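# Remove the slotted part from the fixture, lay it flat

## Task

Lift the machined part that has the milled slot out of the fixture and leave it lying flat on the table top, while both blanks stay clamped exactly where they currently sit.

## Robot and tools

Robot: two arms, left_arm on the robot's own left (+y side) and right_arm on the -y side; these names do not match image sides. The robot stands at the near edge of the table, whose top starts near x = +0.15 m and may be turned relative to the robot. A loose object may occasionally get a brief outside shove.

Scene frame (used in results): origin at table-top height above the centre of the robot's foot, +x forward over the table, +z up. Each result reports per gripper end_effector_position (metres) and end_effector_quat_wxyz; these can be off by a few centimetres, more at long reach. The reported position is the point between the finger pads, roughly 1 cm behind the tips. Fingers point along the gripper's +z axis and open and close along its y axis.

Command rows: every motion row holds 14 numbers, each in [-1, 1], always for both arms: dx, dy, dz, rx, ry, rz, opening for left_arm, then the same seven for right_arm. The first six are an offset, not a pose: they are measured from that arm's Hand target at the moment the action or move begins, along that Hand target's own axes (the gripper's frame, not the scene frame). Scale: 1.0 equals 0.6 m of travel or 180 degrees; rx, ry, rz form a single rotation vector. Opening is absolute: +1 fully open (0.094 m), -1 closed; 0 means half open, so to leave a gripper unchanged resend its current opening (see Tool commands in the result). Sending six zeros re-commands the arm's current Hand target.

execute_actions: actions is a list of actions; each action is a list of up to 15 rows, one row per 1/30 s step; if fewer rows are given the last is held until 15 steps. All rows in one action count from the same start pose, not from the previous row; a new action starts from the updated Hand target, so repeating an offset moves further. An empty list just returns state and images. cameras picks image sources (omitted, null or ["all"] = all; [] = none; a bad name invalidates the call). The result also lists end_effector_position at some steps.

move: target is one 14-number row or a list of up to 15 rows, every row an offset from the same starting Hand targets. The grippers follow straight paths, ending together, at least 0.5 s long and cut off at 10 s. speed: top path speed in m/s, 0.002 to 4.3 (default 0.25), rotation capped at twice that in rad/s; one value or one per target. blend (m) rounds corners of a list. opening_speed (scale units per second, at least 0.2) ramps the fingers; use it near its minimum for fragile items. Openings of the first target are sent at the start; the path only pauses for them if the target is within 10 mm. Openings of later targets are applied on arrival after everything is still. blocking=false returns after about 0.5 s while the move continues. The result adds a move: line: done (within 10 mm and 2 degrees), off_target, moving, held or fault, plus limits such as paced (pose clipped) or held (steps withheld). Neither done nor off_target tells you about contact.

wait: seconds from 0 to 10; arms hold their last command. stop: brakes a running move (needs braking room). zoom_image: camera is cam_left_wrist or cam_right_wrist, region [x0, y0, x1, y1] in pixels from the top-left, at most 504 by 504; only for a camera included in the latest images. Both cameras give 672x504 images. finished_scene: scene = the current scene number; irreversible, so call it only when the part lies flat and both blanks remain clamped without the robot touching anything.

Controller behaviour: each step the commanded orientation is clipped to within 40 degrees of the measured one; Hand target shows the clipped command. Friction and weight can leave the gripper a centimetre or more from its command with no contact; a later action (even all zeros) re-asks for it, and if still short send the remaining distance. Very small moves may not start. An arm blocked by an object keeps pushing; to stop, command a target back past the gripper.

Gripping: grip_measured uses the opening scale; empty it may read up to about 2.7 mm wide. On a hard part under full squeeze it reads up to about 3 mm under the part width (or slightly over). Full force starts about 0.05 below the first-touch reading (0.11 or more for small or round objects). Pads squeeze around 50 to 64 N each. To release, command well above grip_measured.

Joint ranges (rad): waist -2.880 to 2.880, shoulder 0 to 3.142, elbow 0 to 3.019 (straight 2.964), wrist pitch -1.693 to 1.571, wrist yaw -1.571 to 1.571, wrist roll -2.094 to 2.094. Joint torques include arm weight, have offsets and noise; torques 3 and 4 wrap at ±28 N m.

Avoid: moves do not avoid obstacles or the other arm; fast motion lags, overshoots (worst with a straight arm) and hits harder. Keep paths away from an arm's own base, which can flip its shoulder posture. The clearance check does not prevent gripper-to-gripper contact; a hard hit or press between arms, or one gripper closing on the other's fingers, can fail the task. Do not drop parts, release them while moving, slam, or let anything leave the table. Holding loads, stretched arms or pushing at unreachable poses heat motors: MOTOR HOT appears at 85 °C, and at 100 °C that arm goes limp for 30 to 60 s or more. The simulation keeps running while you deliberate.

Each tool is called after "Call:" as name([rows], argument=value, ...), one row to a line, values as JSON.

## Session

Call:
execute_actions(actions=[])

Scene clock: 0.00 s.
left_arm: end_effector_position=(+0.2582, +0.3539, +0.2832) grip_measured=+1.000 end_effector_quat_wxyz=(-0.033, +0.707, -0.706, +0.030) | right_arm: end_effector_position=(+0.4119, +0.1477, +0.3883) grip_measured=+1.000 end_effector_quat_wxyz=(-0.427, +0.539, -0.726, -0.003)
Joint positions: left_arm=[1.333 0.632 0.576 -1.178 -0.071 -1.642 0.094] | right_arm=[2.842 1.491 1.188 -0.277 0.508 -0.531 0.094]
Joint velocities: within noise
Joint torques (N m): no reading
Heat: left arm: hottest elbow 29 °C; right arm: hottest shoulder 34 °C.
Hand target: left_arm +0.2652, +0.3538, +0.2904; -0.039, +0.707, -0.705, +0.037 | right_arm +0.4169, +0.1520, +0.3920; +0.431, -0.535, +0.726, +0.004
Tool commands: left_gripper/opening=+1.0 right_gripper/opening=+1.0

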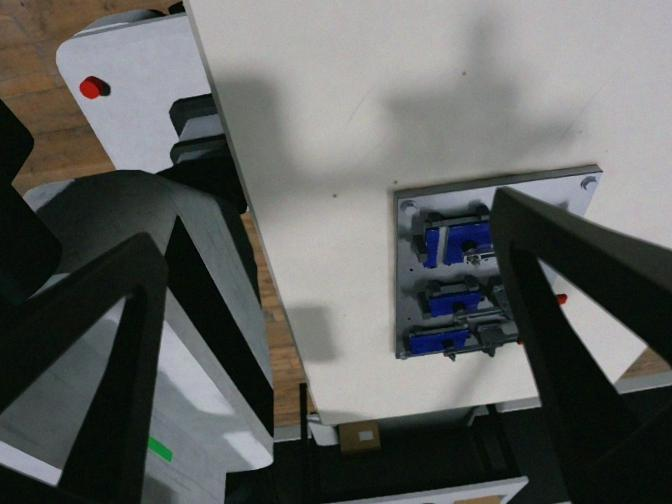

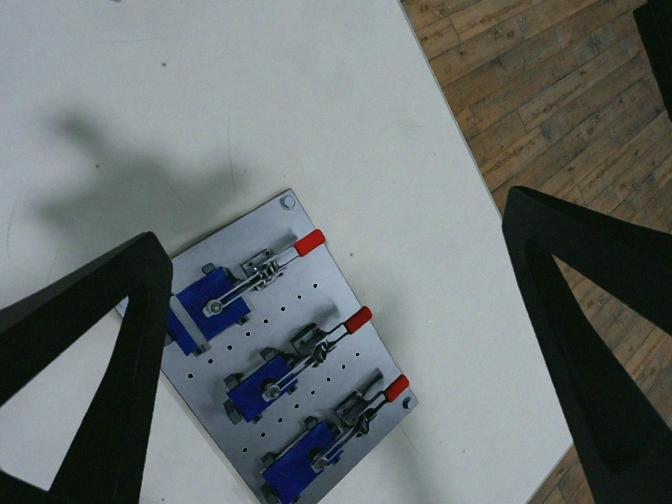

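Call:
move([
  [0.041,-0.308,0.0165,-0.0928,0.0927,0.5059,1, 0.2705,-0.1402,-0.1435,0.003,0.3027,0.3756,1],
  [0.472,-0.5112,0.2215,-0.0928,0.0927,0.5059,1, 0.7675,-0.2785,-0.1927,0.1018,0.3113,0.9,1],
], speed=0.4, blend=0.03)

Scene clock: 20.07 s.
left_arm: end_effector_position=(+0.5792, +0.0786, +0.1996) grip_measured=+1.000 end_effector_quat_wxyz=(-0.125, +0.022, +0.992, +0.000) | right_arm: end_effector_position=(+0.4513, -0.3264, +0.2614) grip_measured=+1.000 end_effector_quat_wxyz=(-0.147, +0.680, +0.700, +0.161)
Joint positions: left_arm=[0.935 2.014 1.875 -1.451 -0.041 -0.442 0.094] | right_arm=[1.639 1.305 1.023 -1.06 -0.421 1.447 0.094]
Joint velocities: within noise
Joint torques (N m): left_arm=[-4.42 -21.13 11.4 -0.23 0.11 -0.13] | right_arm=[-2.02 -11.46 6.41 0.03 -0.17 0.1]
Heat: left arm: hottest elbow 30 °C; right arm: hottest shoulder 35 °C.
Hand target: left_arm +0.5857, +0.0722, +0.1907; -0.130, +0.017, +0.991, +0.002 | right_arm +0.4503, -0.3296, +0.2502; -0.154, +0.690, +0.690, +0.154
Off the commanded pose: left_arm 0.013 m, 1 deg | right_arm 0.012 m, 2 deg.
move: off_target (left_arm, right_arm)

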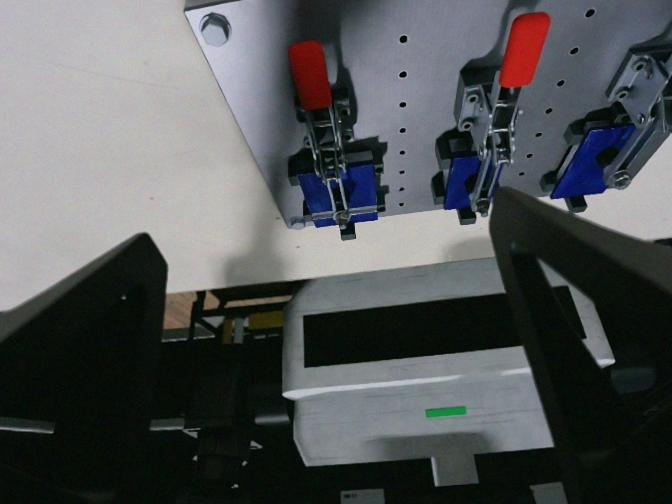

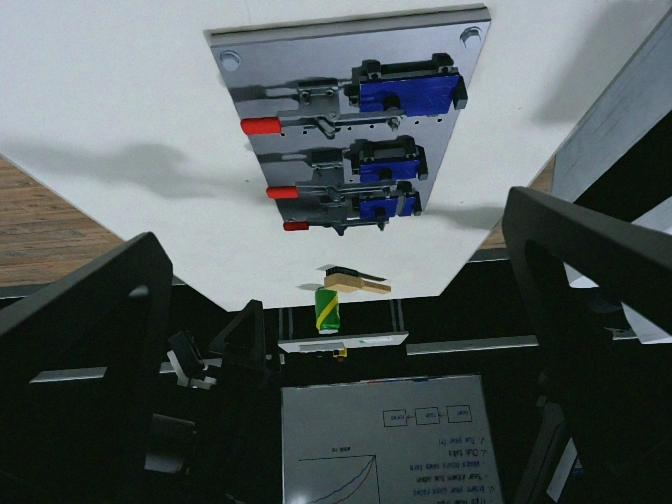

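Call:
move(target=[0.03,-0.0026,0.1713,0,0,0,0.3, 0,0,0,0,0,0,1], speed=0.15, cameras=["cam_left_wrist"])

Scene clock: 24.07 s.
left_arm: end_effector_position=(+0.5496, +0.0774, +0.1163) grip_measured=+0.301 end_effector_quat_wxyz=(-0.119, +0.018, +0.993, -0.002) | right_arm: end_effector_position=(+0.4510, -0.3264, +0.2612) grip_measured=+1.000 end_effector_quat_wxyz=(-0.147, +0.681, +0.700, +0.161)
Joint positions: left_arm=[0.933 2.043 1.685 -1.217 -0.041 -0.45 0.061] | right_arm=[1.639 1.305 1.022 -1.06 -0.421 1.448 0.094]
Joint velocities: within noise
Joint torques (N m): left_arm=[-4.78 -20.66 6.69 0.87 0.11 -0.13] | right_arm=[-1.96 -11.46 6.42 0.03 -0.17 0.1]
Heat: left arm: hottest elbow 31 °C; right arm: hottest shoulder 35 °C.
Hand target: left_arm +0.5417, +0.0722, +0.0960; -0.130, +0.017, +0.991, +0.002 | right_arm +0.4502, -0.3297, +0.2502; -0.154, +0.690, +0.690, +0.154
Off the commanded pose: left_arm 0.022 m, 1 deg | right_arm 0.011 m, 2 deg.
move: off_target (left_arm, right_arm)
Images, in order (width x height): cam_left_wrist 672x504.

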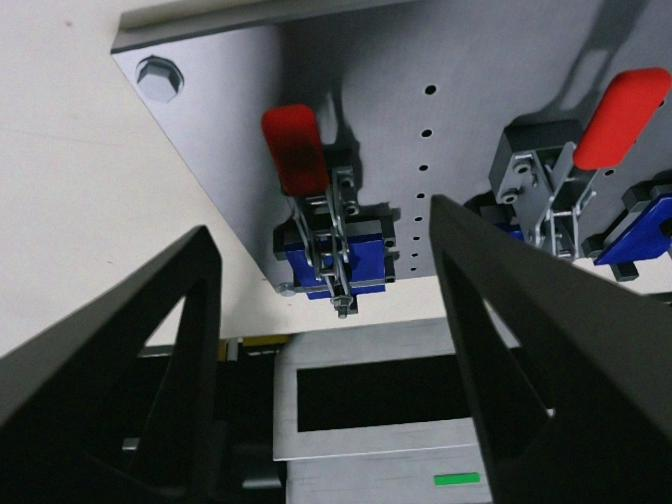

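Call:
move(target=[0.0035,0.0083,0.0948,0,0,0,0.3, 0,0,0,0,0,0,1], speed=0.12, cameras=["cam_left_wrist"])

Scene clock: 28.27 s.
left_arm: end_effector_position=(+0.5307, +0.0773, +0.0604) grip_measured=+0.301 end_effector_quat_wxyz=(-0.121, +0.018, +0.993, -0.001) | right_arm: end_effector_position=(+0.4510, -0.3264, +0.2612) grip_measured=+1.000 end_effector_quat_wxyz=(-0.147, +0.681, +0.700, +0.161)
Joint positions: left_arm=[0.933 2.099 1.61 -1.091 -0.041 -0.451 0.061] | right_arm=[1.639 1.305 1.022 -1.06 -0.421 1.448 0.094]
Joint velocities: within noise
Joint torques (N m): left_arm=[-4.07 -20.48 6.19 0.83 0.11 -0.03] | right_arm=[-1.96 -11.52 6.43 0.02 -0.16 0.1]
Heat: left arm: hottest elbow 31 °C; right arm: hottest shoulder 36 °C.
Hand target: left_arm +0.5251, +0.0778, +0.0416; -0.130, +0.017, +0.991, +0.002 | right_arm +0.4502, -0.3297, +0.2502; -0.154, +0.690, +0.690, +0.154
Off the commanded pose: left_arm 0.020 m, 1 deg | right_arm 0.011 m, 2 deg.
move: off_target (left_arm, right_arm)
Images, in order (width x height): cam_left_wrist 672x504.

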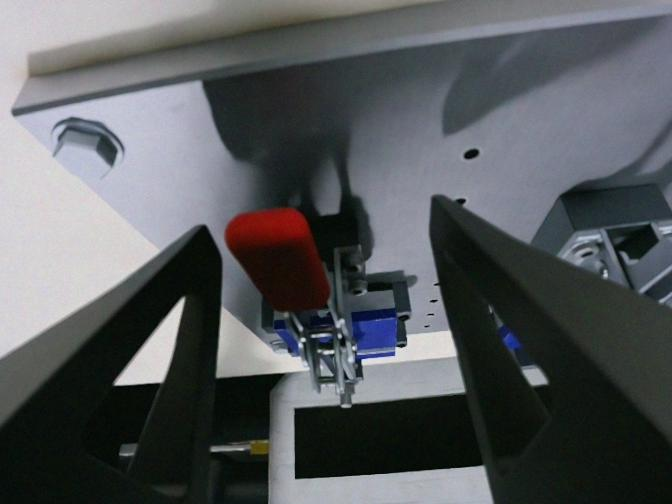

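Call:
move(target=[0.0007,0.02,0.0002,0.0039,0,-0.0162,0.3, 0,0,0,0,0,0,1], speed=0.12, cameras=["cam_left_wrist"])

Scene clock: 31.60 s.
left_arm: end_effector_position=(+0.5286, +0.0855, +0.0538) grip_measured=+0.301 end_effector_quat_wxyz=(-0.124, +0.001, +0.992, -0.003) | right_arm: end_effector_position=(+0.4510, -0.3264, +0.2612) grip_measured=+1.000 end_effector_quat_wxyz=(-0.147, +0.681, +0.700, +0.161)
Joint positions: left_arm=[0.948 2.099 1.59 -1.074 -0.031 -0.471 0.061] | right_arm=[1.639 1.305 1.022 -1.06 -0.421 1.448 0.094]
Joint velocities: within noise
Joint torques (N m): left_arm=[-3.72 -21.54 5.55 0.83 0.13 -0.14] | right_arm=[-1.9 -11.4 6.42 0.02 -0.16 0.1]
Heat: left arm: hottest elbow 31 °C; right arm: hottest shoulder 36 °C.
Hand target: left_arm +0.5251, +0.0895, +0.0416; -0.130, -0.009, +0.991, -0.001 | right_arm +0.4502, -0.3297, +0.2502; -0.154, +0.690, +0.690, +0.154
Off the commanded pose: left_arm 0.013 m, 1 deg | right_arm 0.011 m, 2 deg.
move: off_target (left_arm, right_arm)
Images, in order (width x height): cam_left_wrist 672x504.

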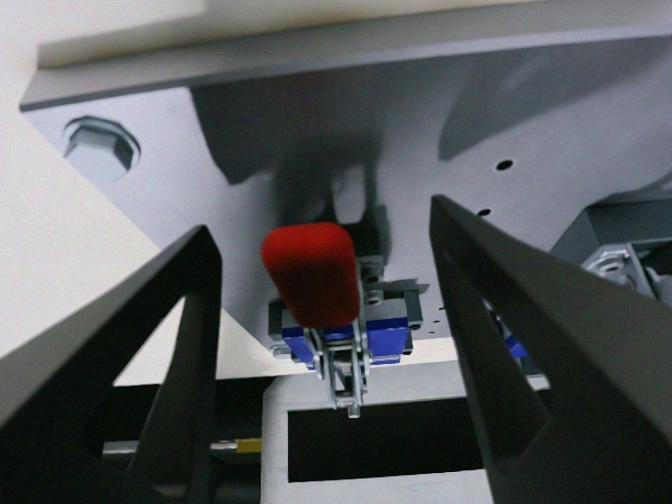

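Call:
move(target=[0,0,0,0,0,0,-0.74, 0,0,0,0,0,0,1], opening_speed=1.2, cameras=["cam_left_wrist"])

Scene clock: 33.70 s.
left_arm: end_effector_position=(+0.5290, +0.0862, +0.0537) grip_measured=-0.623 end_effector_quat_wxyz=(-0.124, +0.000, +0.992, -0.003) | right_arm: end_effector_position=(+0.4510, -0.3264, +0.2612) grip_measured=+1.000 end_effector_quat_wxyz=(-0.147, +0.681, +0.700, +0.161)
Joint positions: left_arm=[0.949 2.099 1.59 -1.074 -0.031 -0.471 0.018] | right_arm=[1.639 1.305 1.022 -1.06 -0.421 1.448 0.094]
Joint velocities: within noise
Joint torques (N m): left_arm=[-3.78 -21.48 5.55 0.83 0.1 -0.13] | right_arm=[-1.96 -11.46 6.41 0.03 -0.16 0.1]
Heat: left arm: hottest elbow 31 °C; right arm: hottest shoulder 36 °C.
Hand target: left_arm +0.5252, +0.0897, +0.0416; -0.130, -0.009, +0.991, -0.001 | right_arm +0.4502, -0.3297, +0.2502; -0.154, +0.690, +0.690, +0.154
Off the commanded pose: left_arm 0.013 m, 1 deg | right_arm 0.011 m, 2 deg.
move: off_target (left_arm, right_arm)
Images, in order (width x height): cam_left_wrist 672x504.

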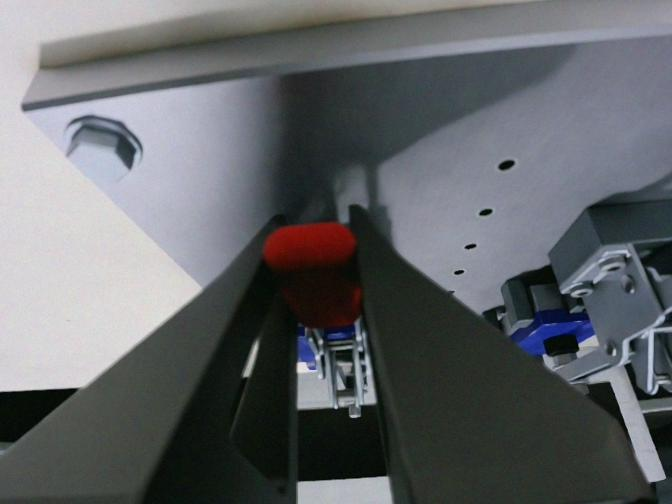

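Call:
move([
  [0.0223,-0.0001,-0.1095,0,0,0,-0.74, 0,0,0,0,0,0,1],
  [0.09,-0.0005,-0.0985,0,0,0,-0.74, 0,0,0,0,0,0,1],
  [0.1425,-0.0013,-0.1015,0,0,0,-0.74, 0,0,0,0,0,0,1],
], speed=0.08)

Call:
zoom_image(camera="cam_right_wrist", region=[200, 60, 500, 300])

Scene clock: 38.83 s.
left_arm: end_effector_position=(+0.4865, +0.0876, +0.0784) grip_measured=-0.629 end_effector_quat_wxyz=(-0.111, -0.019, +0.994, -0.003) | right_arm: end_effector_position=(+0.4510, -0.3264, +0.2612) grip_measured=+1.000 end_effector_quat_wxyz=(-0.147, +0.681, +0.700, +0.161)
Joint positions: left_arm=[0.909 1.972 1.415 -1 -0.04 -0.547 0.017] | right_arm=[1.639 1.305 1.022 -1.06 -0.421 1.448 0.094]
Joint velocities: within noise
Joint torques (N m): left_arm=[-6.36 -27.99 2.28 -3.12 0.52 -0.15] | right_arm=[-1.96 -11.52 6.41 0.03 -0.17 0.1]
Heat: left arm: hottest elbow 31 °C; right arm: hottest shoulder 36 °C.
Hand target: left_arm +0.4583, +0.0875, +0.1227; -0.130, -0.009, +0.991, -0.001 | right_arm +0.4502, -0.3297, +0.2502; -0.154, +0.690, +0.690, +0.154
Off the commanded pose: left_arm 0.052 m, 3 deg | right_arm 0.011 m, 2 deg.
move: off_target (left_arm, right_arm)

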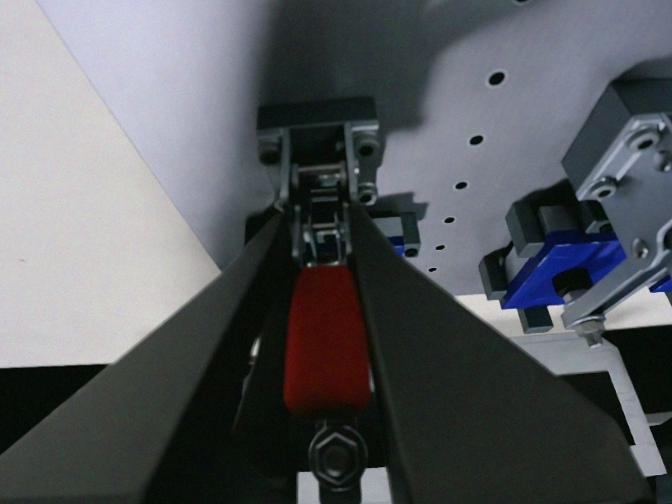

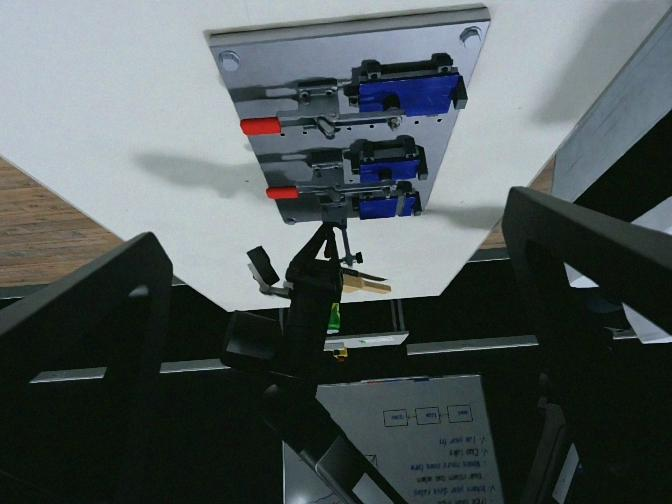

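Scaled by 1.680.

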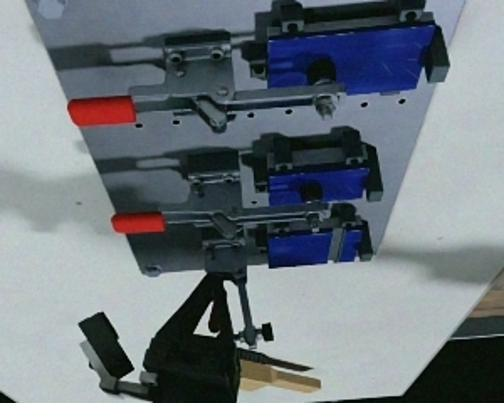

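Call:
move([
  [-0.0613,-0.0008,0.0492,0,0,0,-0.74, 0,0,0,0,0,0,1],
  [-0.0613,-0.0008,0.0492,0,0,0,0.0, 0,0,0,0,0,0,1],
], speed=0.15, opening_speed=1.5)

Call:
zoom_image(camera="cam_right_wrist", region=[240, 150, 440, 300])

Scene clock: 42.40 s.
left_arm: end_effector_position=(+0.4790, +0.0914, +0.0810) grip_measured=-0.002 end_effector_quat_wxyz=(-0.132, -0.015, +0.991, +0.003) | right_arm: end_effector_position=(+0.4510, -0.3264, +0.2612) grip_measured=+1.000 end_effector_quat_wxyz=(-0.147, +0.681, +0.700, +0.161)
Joint positions: left_arm=[0.911 1.976 1.423 -1.049 -0.03 -0.54 0.047] | right_arm=[1.639 1.305 1.022 -1.06 -0.421 1.448 0.094]
Joint velocities: within noise
Joint torques (N m): left_arm=[-4.13 -20.54 7.94 -0.24 0.11 0.11] | right_arm=[-1.96 -11.46 6.43 0.03 -0.16 0.1]
Heat: left arm: hottest elbow 31 °C; right arm: hottest shoulder 36 °C.
Hand target: left_arm +0.4863, +0.0876, +0.0845; -0.130, -0.009, +0.991, +0.000 | right_arm +0.4502, -0.3297, +0.2502; -0.154, +0.690, +0.690, +0.154
Off the commanded pose: left_arm 0.009 m, 1 deg | right_arm 0.011 m, 2 deg.
move: off_target (right_arm); target 2's new opening was sent with left_arm's hand 0.007 m and 3 deg from that target

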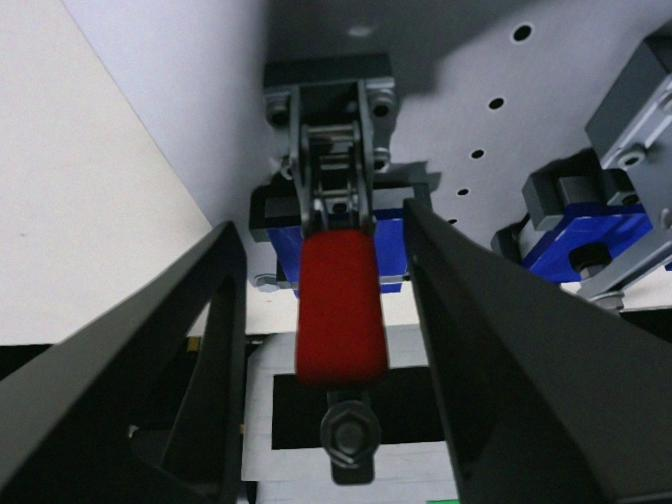

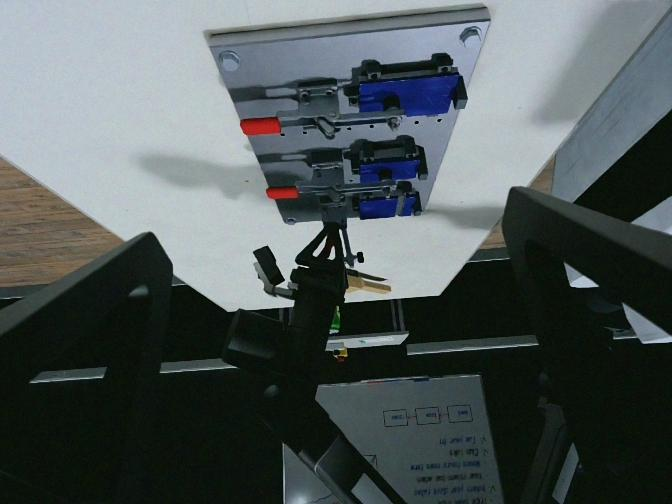

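Scaled by 2.520.

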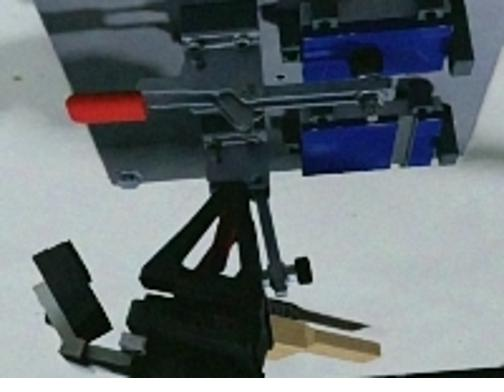

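Call:
move([
  [0.0033,-0.0009,-0.206,0,0,0,0.62, 0,0,0,0,0,0,1],
  [0.192,-0.0058,-0.1643,-0.0005,-0.305,-0.0057,0.62, 0,0,0,0,0,0,1],
  [0.1798,-0.0052,0.0042,-0.0005,-0.305,-0.0057,0.62, 0,0,0,0,0,0,1],
], speed=0.3, blend=0.03)

Call:
zoom_image(camera="cam_right_wrist", region=[240, 150, 440, 300])

Scene clock: 58.03 s.
left_arm: end_effector_position=(+0.3793, +0.0813, +0.1168) grip_measured=+0.619 end_effector_quat_wxyz=(+0.342, -0.020, +0.940, +0.001) | right_arm: end_effector_position=(+0.4510, -0.3264, +0.2612) grip_measured=+1.000 end_effector_quat_wxyz=(-0.147, +0.681, +0.700, +0.161)
Joint positions: left_arm=[0.553 1.671 0.631 0.177 -0.701 -0.623 0.076] | right_arm=[1.639 1.305 1.022 -1.06 -0.421 1.448 0.094]
Joint velocities: within noise
Joint torques (N m): left_arm=[-3.14 -11.46 4.4 2.5 -0.34 0.11] | right_arm=[-1.9 -11.46 6.41 0.02 -0.16 0.1]
Heat: left arm: hottest elbow 31 °C; right arm: hottest shoulder 36 °C.
Hand target: left_arm +0.3814, +0.0825, +0.1100; +0.341, -0.017, +0.940, +0.006 | right_arm +0.4502, -0.3297, +0.2502; -0.154, +0.690, +0.690, +0.154
Off the commanded pose: left_arm 0.007 m, 1 deg | right_arm 0.011 m, 2 deg.
move: off_target (right_arm)

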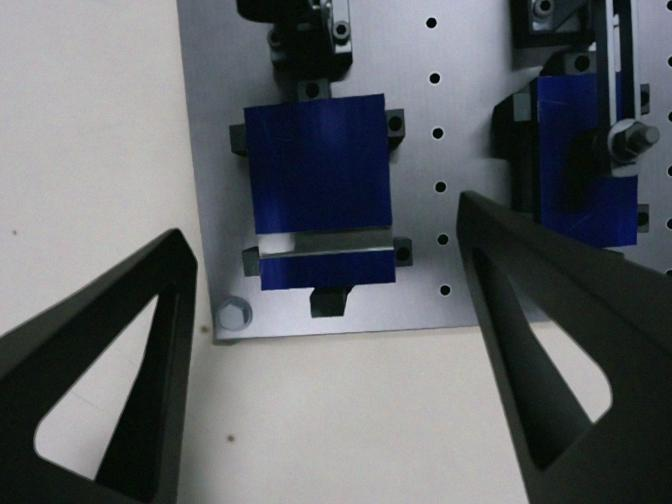

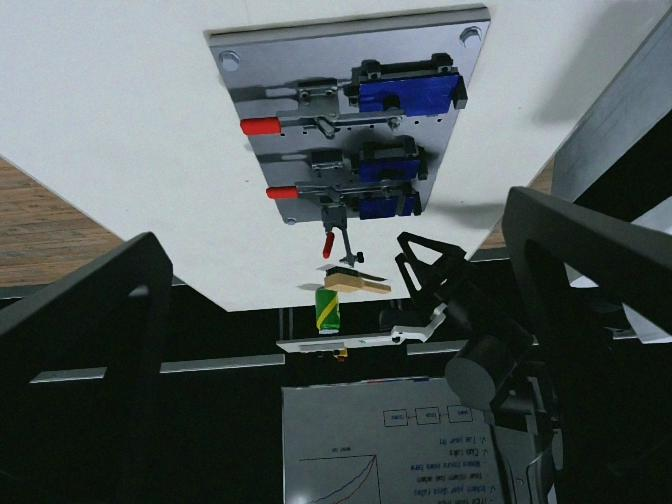

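Scaled by 2.520.

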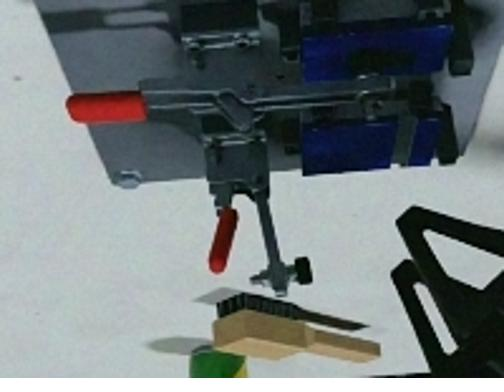

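Call:
move(target=[0.0302,-0.0032,0.0792,0.0104,0.0002,0.0124,0.62, 0,0,0,0,0,0,1], speed=0.12)

Call:
zoom_image(camera="cam_right_wrist", region=[240, 150, 440, 300])

Scene clock: 65.00 s.
left_arm: end_effector_position=(+0.3917, +0.0840, +0.0679) grip_measured=+0.619 end_effector_quat_wxyz=(+0.339, +0.006, +0.941, -0.003) | right_arm: end_effector_position=(+0.4510, -0.3264, +0.2612) grip_measured=+1.000 end_effector_quat_wxyz=(-0.147, +0.681, +0.700, +0.161)
Joint positions: left_arm=[0.618 1.828 0.644 0.37 -0.632 -0.509 0.076] | right_arm=[1.639 1.305 1.022 -1.06 -0.421 1.448 0.094]
Joint velocities: within noise
Joint torques (N m): left_arm=[-3.19 -12.22 4.3 2.54 -0.19 0.11] | right_arm=[-1.9 -11.46 6.42 0.03 -0.16 0.09]
Heat: left arm: hottest elbow 31 °C; right arm: hottest shoulder 36 °C.
Hand target: left_arm +0.3981, +0.0812, +0.0619; +0.341, +0.007, +0.940, -0.003 | right_arm +0.4502, -0.3297, +0.2502; -0.154, +0.690, +0.690, +0.154
Off the commanded pose: left_arm 0.009 m, 0 deg | right_arm 0.011 m, 2 deg.
move: off_target (right_arm)

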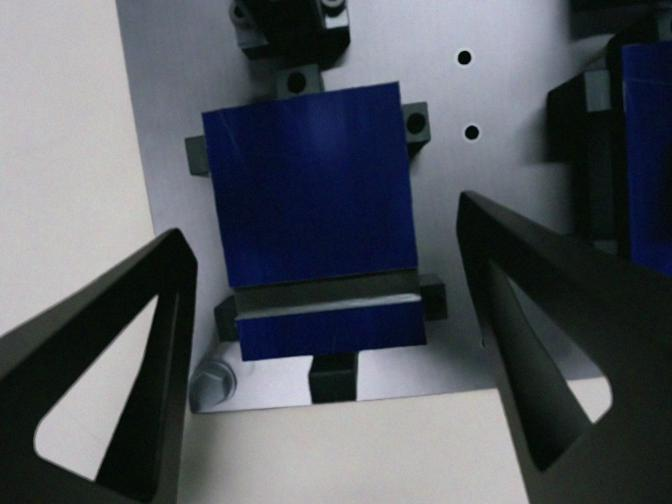

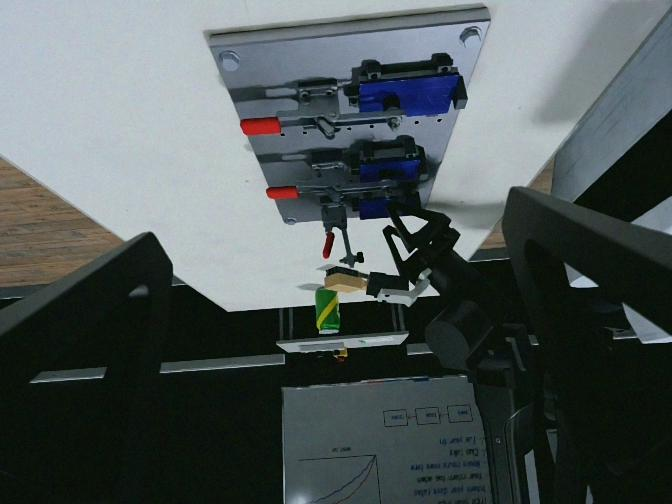

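Scaled by 2.520.

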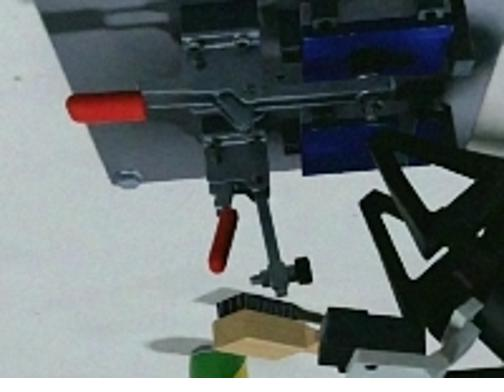

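Call:
move(target=[0.018,0.0002,0.0372,0,0,0,0.62, 0,0,0,0,0,0,1], speed=0.08, cameras=["cam_left_wrist"])

Scene clock: 68.20 s.
left_arm: end_effector_position=(+0.3990, +0.0825, +0.0458) grip_measured=+0.619 end_effector_quat_wxyz=(+0.340, +0.006, +0.940, -0.005) | right_arm: end_effector_position=(+0.4510, -0.3264, +0.2612) grip_measured=+1.000 end_effector_quat_wxyz=(-0.147, +0.681, +0.700, +0.161)
Joint positions: left_arm=[0.641 1.907 0.67 0.438 -0.616 -0.489 0.076] | right_arm=[1.639 1.305 1.022 -1.06 -0.421 1.448 0.094]
Joint velocities: within noise
Joint torques (N m): left_arm=[-3.25 -12.57 3.81 2.58 -0.17 0.1] | right_arm=[-1.96 -11.52 6.41 0.03 -0.16 0.1]
Heat: left arm: hottest shoulder 30 °C; right arm: hottest shoulder 36 °C.
Hand target: left_arm +0.4042, +0.0811, +0.0379; +0.341, +0.007, +0.940, -0.003 | right_arm +0.4502, -0.3297, +0.2502; -0.154, +0.690, +0.690, +0.154
Off the commanded pose: left_arm 0.010 m, 0 deg | right_arm 0.011 m, 2 deg.
move: off_target (right_arm)
Images, in order (width x height): cam_left_wrist 672x504.

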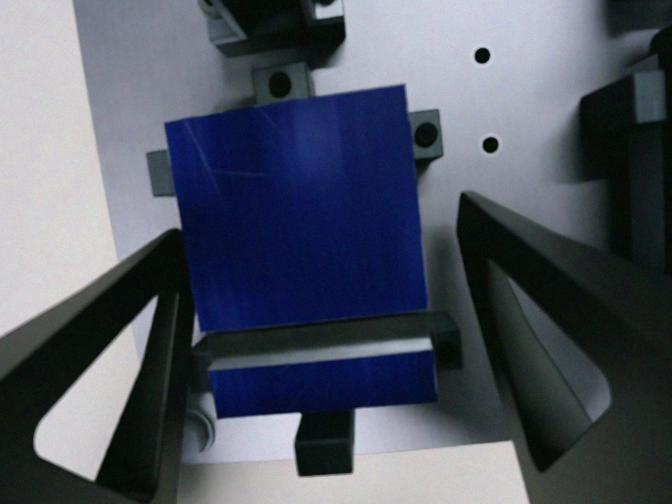

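Call:
move(target=[0,0.0083,0,0,0,0,0.12, 0,0,0,0,0,0,1], opening_speed=0.5, cameras=["cam_left_wrist"])

Scene clock: 70.40 s.
left_arm: end_effector_position=(+0.4027, +0.0866, +0.0452) grip_measured=+0.297 end_effector_quat_wxyz=(+0.341, +0.003, +0.940, -0.003) | right_arm: end_effector_position=(+0.4510, -0.3264, +0.2612) grip_measured=+1.000 end_effector_quat_wxyz=(-0.147, +0.681, +0.700, +0.161)
Joint positions: left_arm=[0.653 1.907 0.67 0.444 -0.612 -0.482 0.061] | right_arm=[1.639 1.305 1.022 -1.06 -0.421 1.448 0.094]
Joint velocities: within noise
Joint torques (N m): left_arm=[-3.37 -12.81 2.95 2.81 -0.05 0.11] | right_arm=[-1.96 -11.46 6.43 0.05 -0.16 0.1]
Heat: left arm: hottest shoulder 30 °C; right arm: hottest shoulder 36 °C.
Hand target: left_arm +0.4043, +0.0862, +0.0379; +0.341, +0.007, +0.940, -0.003 | right_arm +0.4502, -0.3297, +0.2502; -0.154, +0.690, +0.690, +0.154
Off the commanded pose: left_arm 0.007 m, 0 deg | right_arm 0.011 m, 2 deg.
move: off_target (right_arm)
Images, in order (width x height): cam_left_wrist 672x504.

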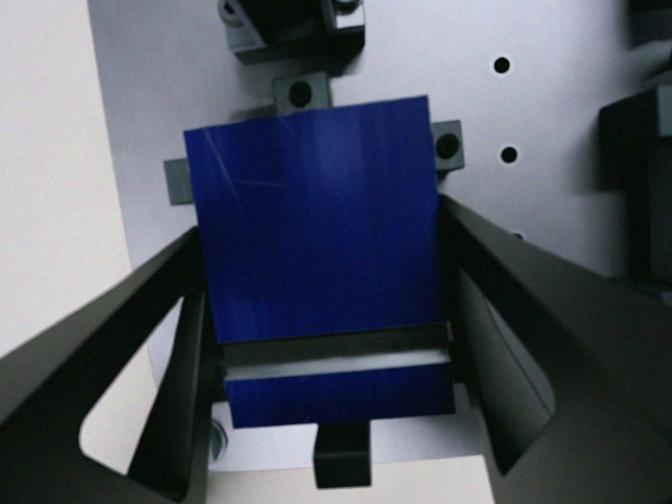

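Call:
move([
  [-0.0658,0,-0.0862,0,0,0,0.12, 0,0,0,0,0,0,1],
  [-0.036,0.3163,-0.1007,0,0,0,0.12, 0,0,0,0,0,0,1],
  [0.0305,0.3163,-0.0215,0,0,0,0.12, 0,0,0,0,0,0,1],
], speed=[0.08, 0.2, 0.08], blend=[0.015, 0.02, 0])

Call:
zoom_image(camera="cam_right_wrist", region=[280, 150, 480, 330])

Scene clock: 77.13 s.
left_arm: end_effector_position=(+0.3812, +0.2748, +0.0381) grip_measured=+0.296 end_effector_quat_wxyz=(+0.335, +0.005, +0.942, -0.005) | right_arm: end_effector_position=(+0.4510, -0.3264, +0.2612) grip_measured=+1.000 end_effector_quat_wxyz=(-0.147, +0.681, +0.700, +0.161)
Joint positions: left_arm=[1.123 1.852 0.34 0.855 -0.249 -0.142 0.061] | right_arm=[1.639 1.305 1.022 -1.06 -0.421 1.448 0.094]
Joint velocities: within noise
Joint torques (N m): left_arm=[-1.73 -9.93 0.13 3.1 -0.01 0.11] | right_arm=[-1.9 -11.52 6.43 0.03 -0.16 0.1]
Heat: left arm: hottest shoulder 30 °C; right arm: hottest shoulder 36 °C.
Hand target: left_arm +0.3849, +0.2763, +0.0359; +0.341, +0.007, +0.940, -0.003 | right_arm +0.4502, -0.3297, +0.2502; -0.154, +0.690, +0.690, +0.154
Off the commanded pose: left_arm 0.005 m, 1 deg | right_arm 0.011 m, 2 deg.
move: off_target (right_arm)

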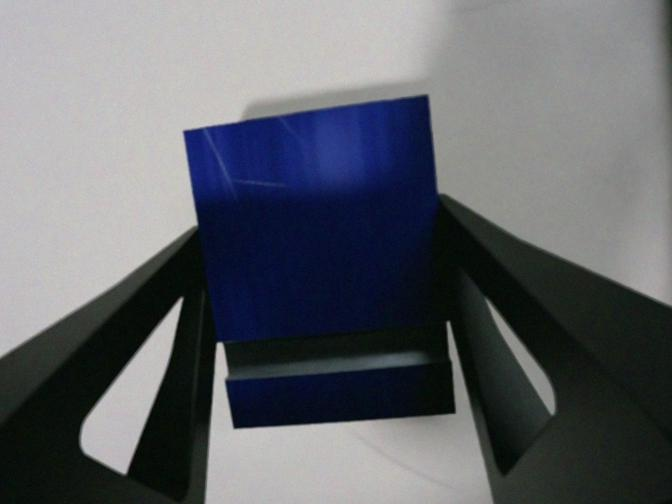

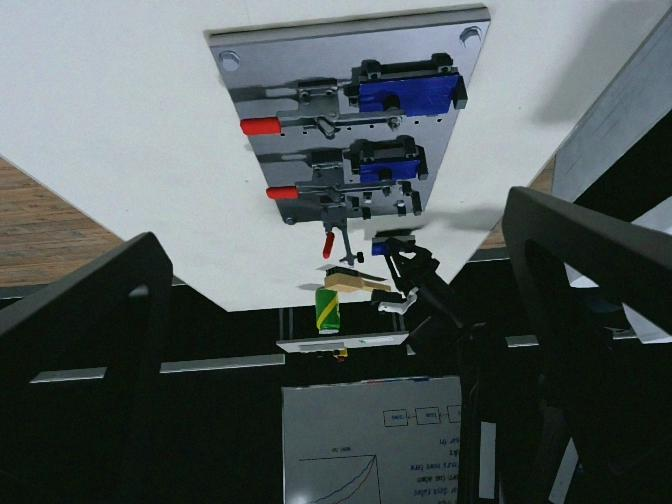

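Scaled by 2.520.

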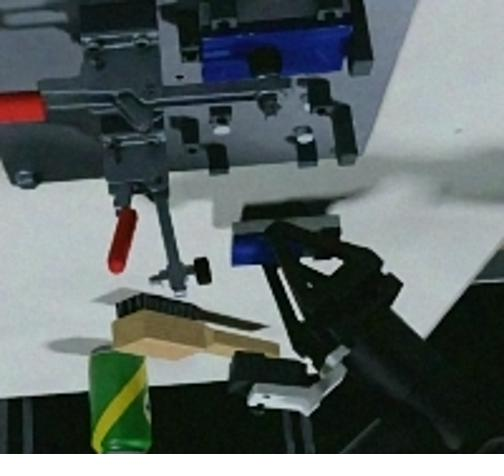

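Call:
move(target=[0.0214,0,0.0255,0,0,0,0.12, 0,0,0,0,0,0,1], speed=0.04)

Call:
zoom_image(camera="cam_right_wrist", region=[340, 210, 460, 300])

Scene clock: 79.23 s.
left_arm: end_effector_position=(+0.3838, +0.2742, +0.0212) grip_measured=+0.296 end_effector_quat_wxyz=(+0.340, +0.005, +0.940, -0.005) | right_arm: end_effector_position=(+0.4510, -0.3264, +0.2612) grip_measured=+1.000 end_effector_quat_wxyz=(-0.147, +0.681, +0.700, +0.161)
Joint positions: left_arm=[1.13 1.945 0.364 0.936 -0.245 -0.135 0.061] | right_arm=[1.639 1.305 1.022 -1.06 -0.421 1.448 0.094]
Joint velocities: within noise
Joint torques (N m): left_arm=[-1.73 -9.93 -0.38 2.91 0.03 0.08] | right_arm=[-1.96 -11.52 6.42 0.03 -0.16 0.1]
Heat: left arm: hottest shoulder 30 °C; right arm: hottest shoulder 36 °C.
Hand target: left_arm +0.3847, +0.2762, +0.0158; +0.341, +0.007, +0.940, -0.003 | right_arm +0.4502, -0.3297, +0.2502; -0.154, +0.690, +0.690, +0.154
Off the commanded pose: left_arm 0.006 m, 0 deg | right_arm 0.011 m, 2 deg.
move: off_target (right_arm)

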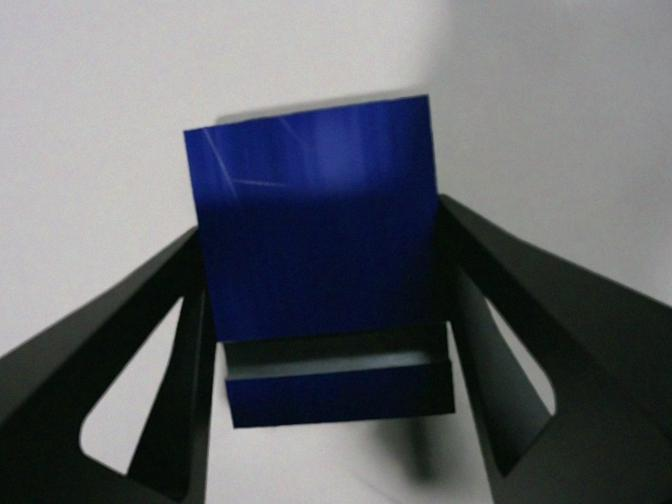

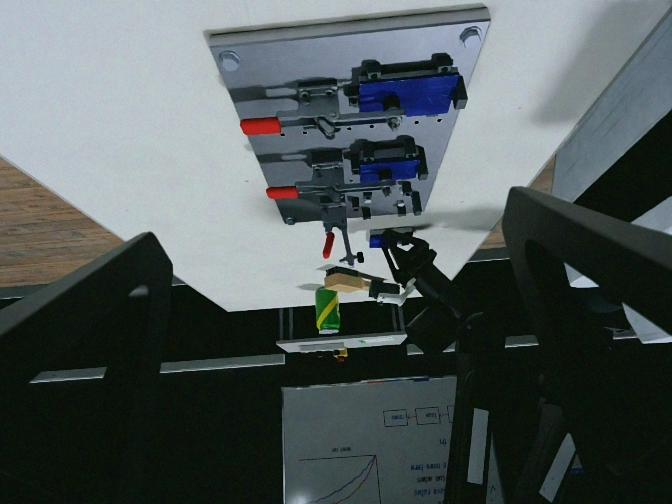

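Scaled by 4.200.

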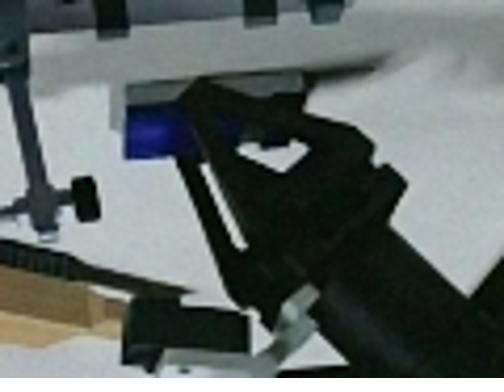

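Call:
move(target=[0.0075,0,0.0089,0,0,0,0.12, 0,0,0,0,0,0,1], speed=0.03)

Call:
zoom_image(camera="cam_right_wrist", region=[340, 210, 460, 300])

Scene clock: 80.77 s.
left_arm: end_effector_position=(+0.3852, +0.2736, +0.0209) grip_measured=+0.296 end_effector_quat_wxyz=(+0.348, +0.008, +0.938, -0.005) | right_arm: end_effector_position=(+0.4510, -0.3264, +0.2612) grip_measured=+1.000 end_effector_quat_wxyz=(-0.147, +0.681, +0.700, +0.161)
Joint positions: left_arm=[1.13 1.961 0.364 0.968 -0.243 -0.125 0.061] | right_arm=[1.639 1.305 1.022 -1.06 -0.421 1.448 0.094]
Joint velocities: within noise
Joint torques (N m): left_arm=[-1.49 -8.7 0.23 2.55 0.09 -0.01] | right_arm=[-2.02 -11.46 6.42 0.03 -0.16 0.1]
Heat: left arm: hottest shoulder 30 °C; right arm: hottest shoulder 36 °C.
Hand target: left_arm +0.3846, +0.2761, +0.0089; +0.341, +0.007, +0.940, -0.003 | right_arm +0.4502, -0.3297, +0.2502; -0.154, +0.690, +0.690, +0.154
Off the commanded pose: left_arm 0.012 m, 1 deg | right_arm 0.011 m, 2 deg.
move: off_target (left_arm, right_arm)

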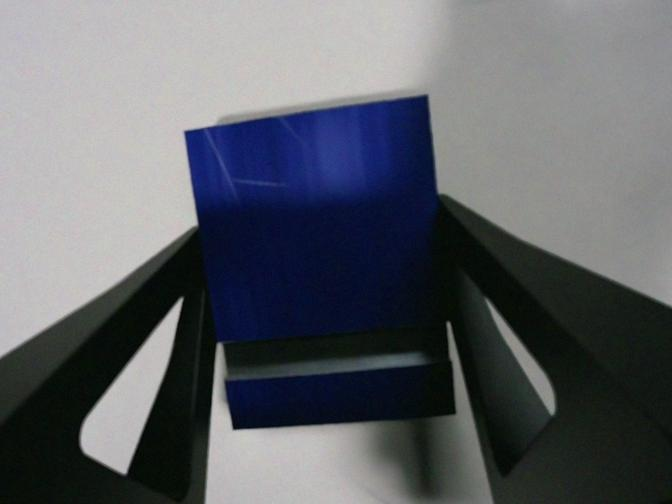

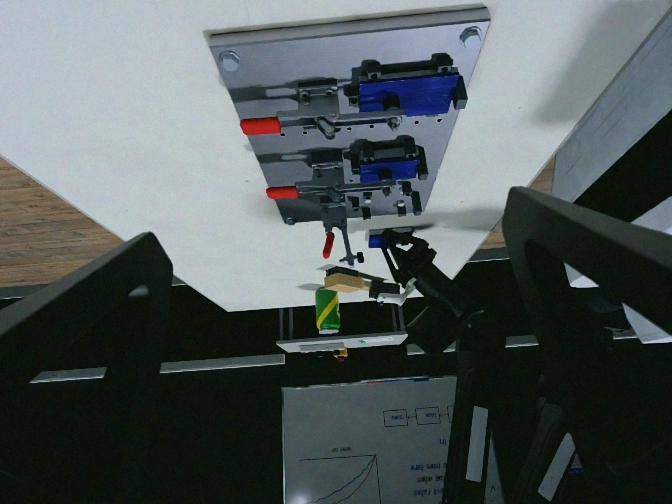

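Scaled by 4.200.

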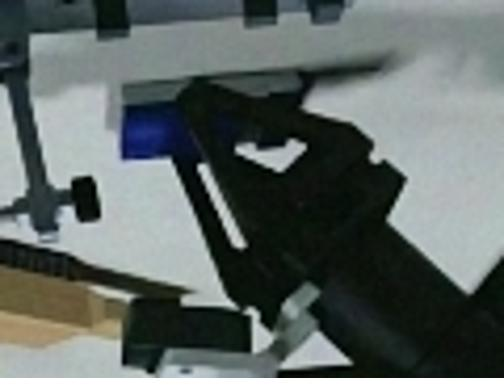

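Call:
move([
  [0.0086,0,0.0102,0,0,0,0.12, 0,0,0,0,0,0,1],
  [-0.0107,0,-0.0128,0,0,0,0.12, 0,0,0,0,0,0,1],
  [-0.0107,0,-0.0128,0,0,0,0.5, 0,0,0,0,0,0,1],
], speed=0.04, opening_speed=0.5)

Call:
zoom_image(camera="cam_right_wrist", region=[340, 210, 460, 300])

Scene clock: 84.80 s.
left_arm: end_effector_position=(+0.3843, +0.2739, +0.0198) grip_measured=+0.498 end_effector_quat_wxyz=(+0.345, +0.011, +0.939, -0.003) | right_arm: end_effector_position=(+0.4510, -0.3264, +0.2612) grip_measured=+1.000 end_effector_quat_wxyz=(-0.147, +0.681, +0.700, +0.161)
Joint positions: left_arm=[1.13 1.961 0.364 0.962 -0.244 -0.119 0.07] | right_arm=[1.639 1.305 1.022 -1.06 -0.421 1.448 0.094]
Joint velocities: within noise
Joint torques (N m): left_arm=[-1.79 -12.34 -0.87 1.46 0 -0.08] | right_arm=[-1.9 -11.46 6.41 0.02 -0.16 0.1]
Heat: left arm: hottest shoulder 30 °C; right arm: hottest shoulder 36 °C.
Hand target: left_arm +0.3848, +0.2761, +0.0189; +0.341, +0.007, +0.940, -0.003 | right_arm +0.4502, -0.3297, +0.2502; -0.154, +0.690, +0.690, +0.154
Off the commanded pose: left_arm 0.002 m, 1 deg | right_arm 0.011 m, 2 deg.
move: off_target (right_arm)

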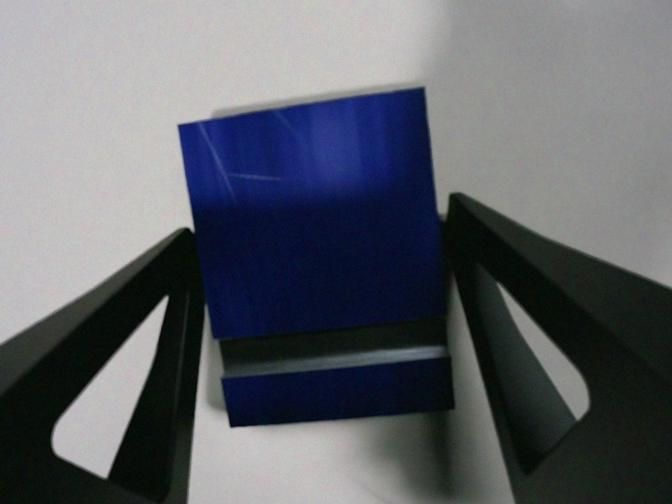

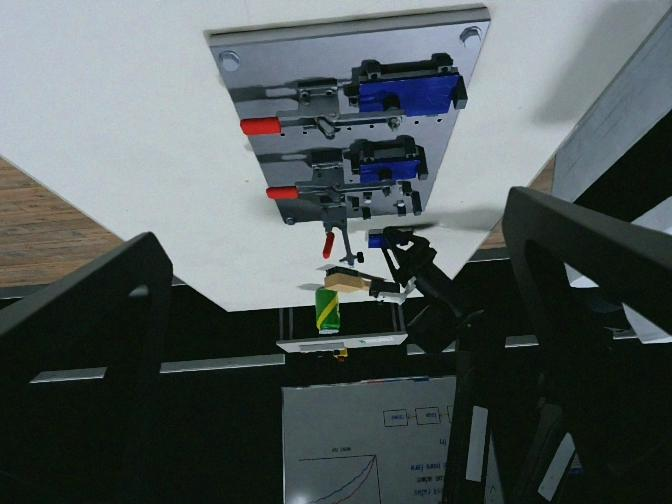

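Scaled by 4.200.

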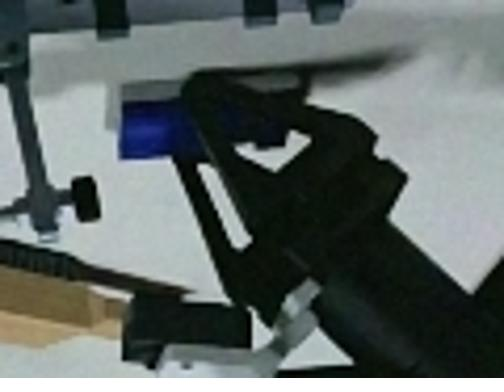

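Call:
move(target=[-0.0857,0,-0.1021,0,0,0,0.7, 0,0,0,0,0,0,1], speed=0.1)

Call:
zoom_image(camera="cam_right_wrist", region=[320, 180, 460, 290])

Scene clock: 91.73 s.
left_arm: end_effector_position=(+0.3866, +0.2781, +0.0963) grip_measured=+0.699 end_effector_quat_wxyz=(+0.342, +0.010, +0.940, +0.000) | right_arm: end_effector_position=(+0.4510, -0.3264, +0.2612) grip_measured=+1.000 end_effector_quat_wxyz=(-0.147, +0.681, +0.700, +0.161)
Joint positions: left_arm=[1.113 1.547 0.304 0.598 -0.264 -0.132 0.08] | right_arm=[1.639 1.305 1.022 -1.06 -0.421 1.448 0.094]
Joint velocities: within noise
Joint torques (N m): left_arm=[-2.67 -11.05 1.58 1.35 -0.23 -0.13] | right_arm=[-1.85 -11.46 6.43 0.03 -0.16 0.1]
Heat: left arm: hottest shoulder 30 °C; right arm: hottest shoulder 36 °C.
Hand target: left_arm +0.3849, +0.2763, +0.0989; +0.341, +0.007, +0.940, -0.003 | right_arm +0.4502, -0.3297, +0.2502; -0.154, +0.690, +0.690, +0.154
Off the commanded pose: left_arm 0.004 m, 0 deg | right_arm 0.011 m, 2 deg.
move: off_target (right_arm)

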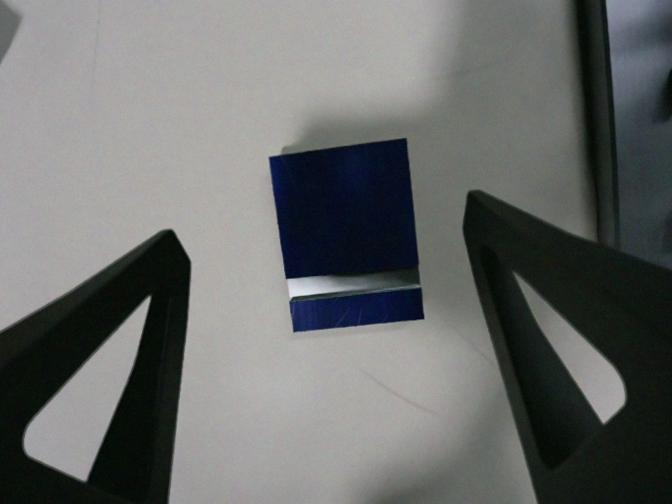

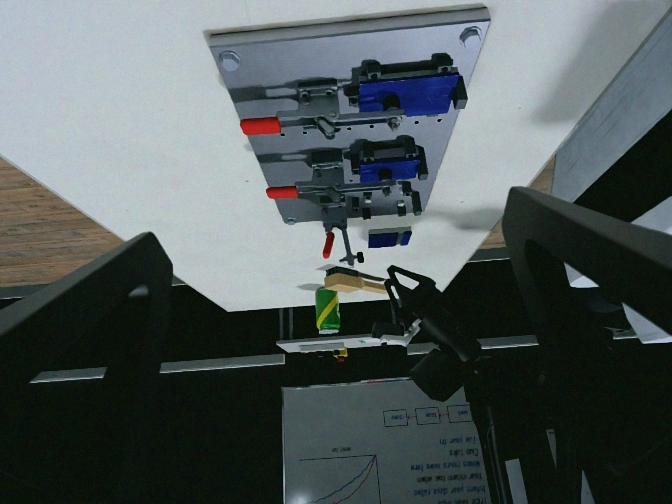

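Scaled by 3.600.

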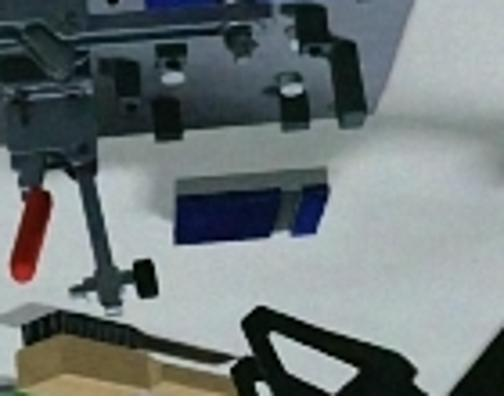

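Call:
finished_scene(scene=2)

The scene is finished: the task was done.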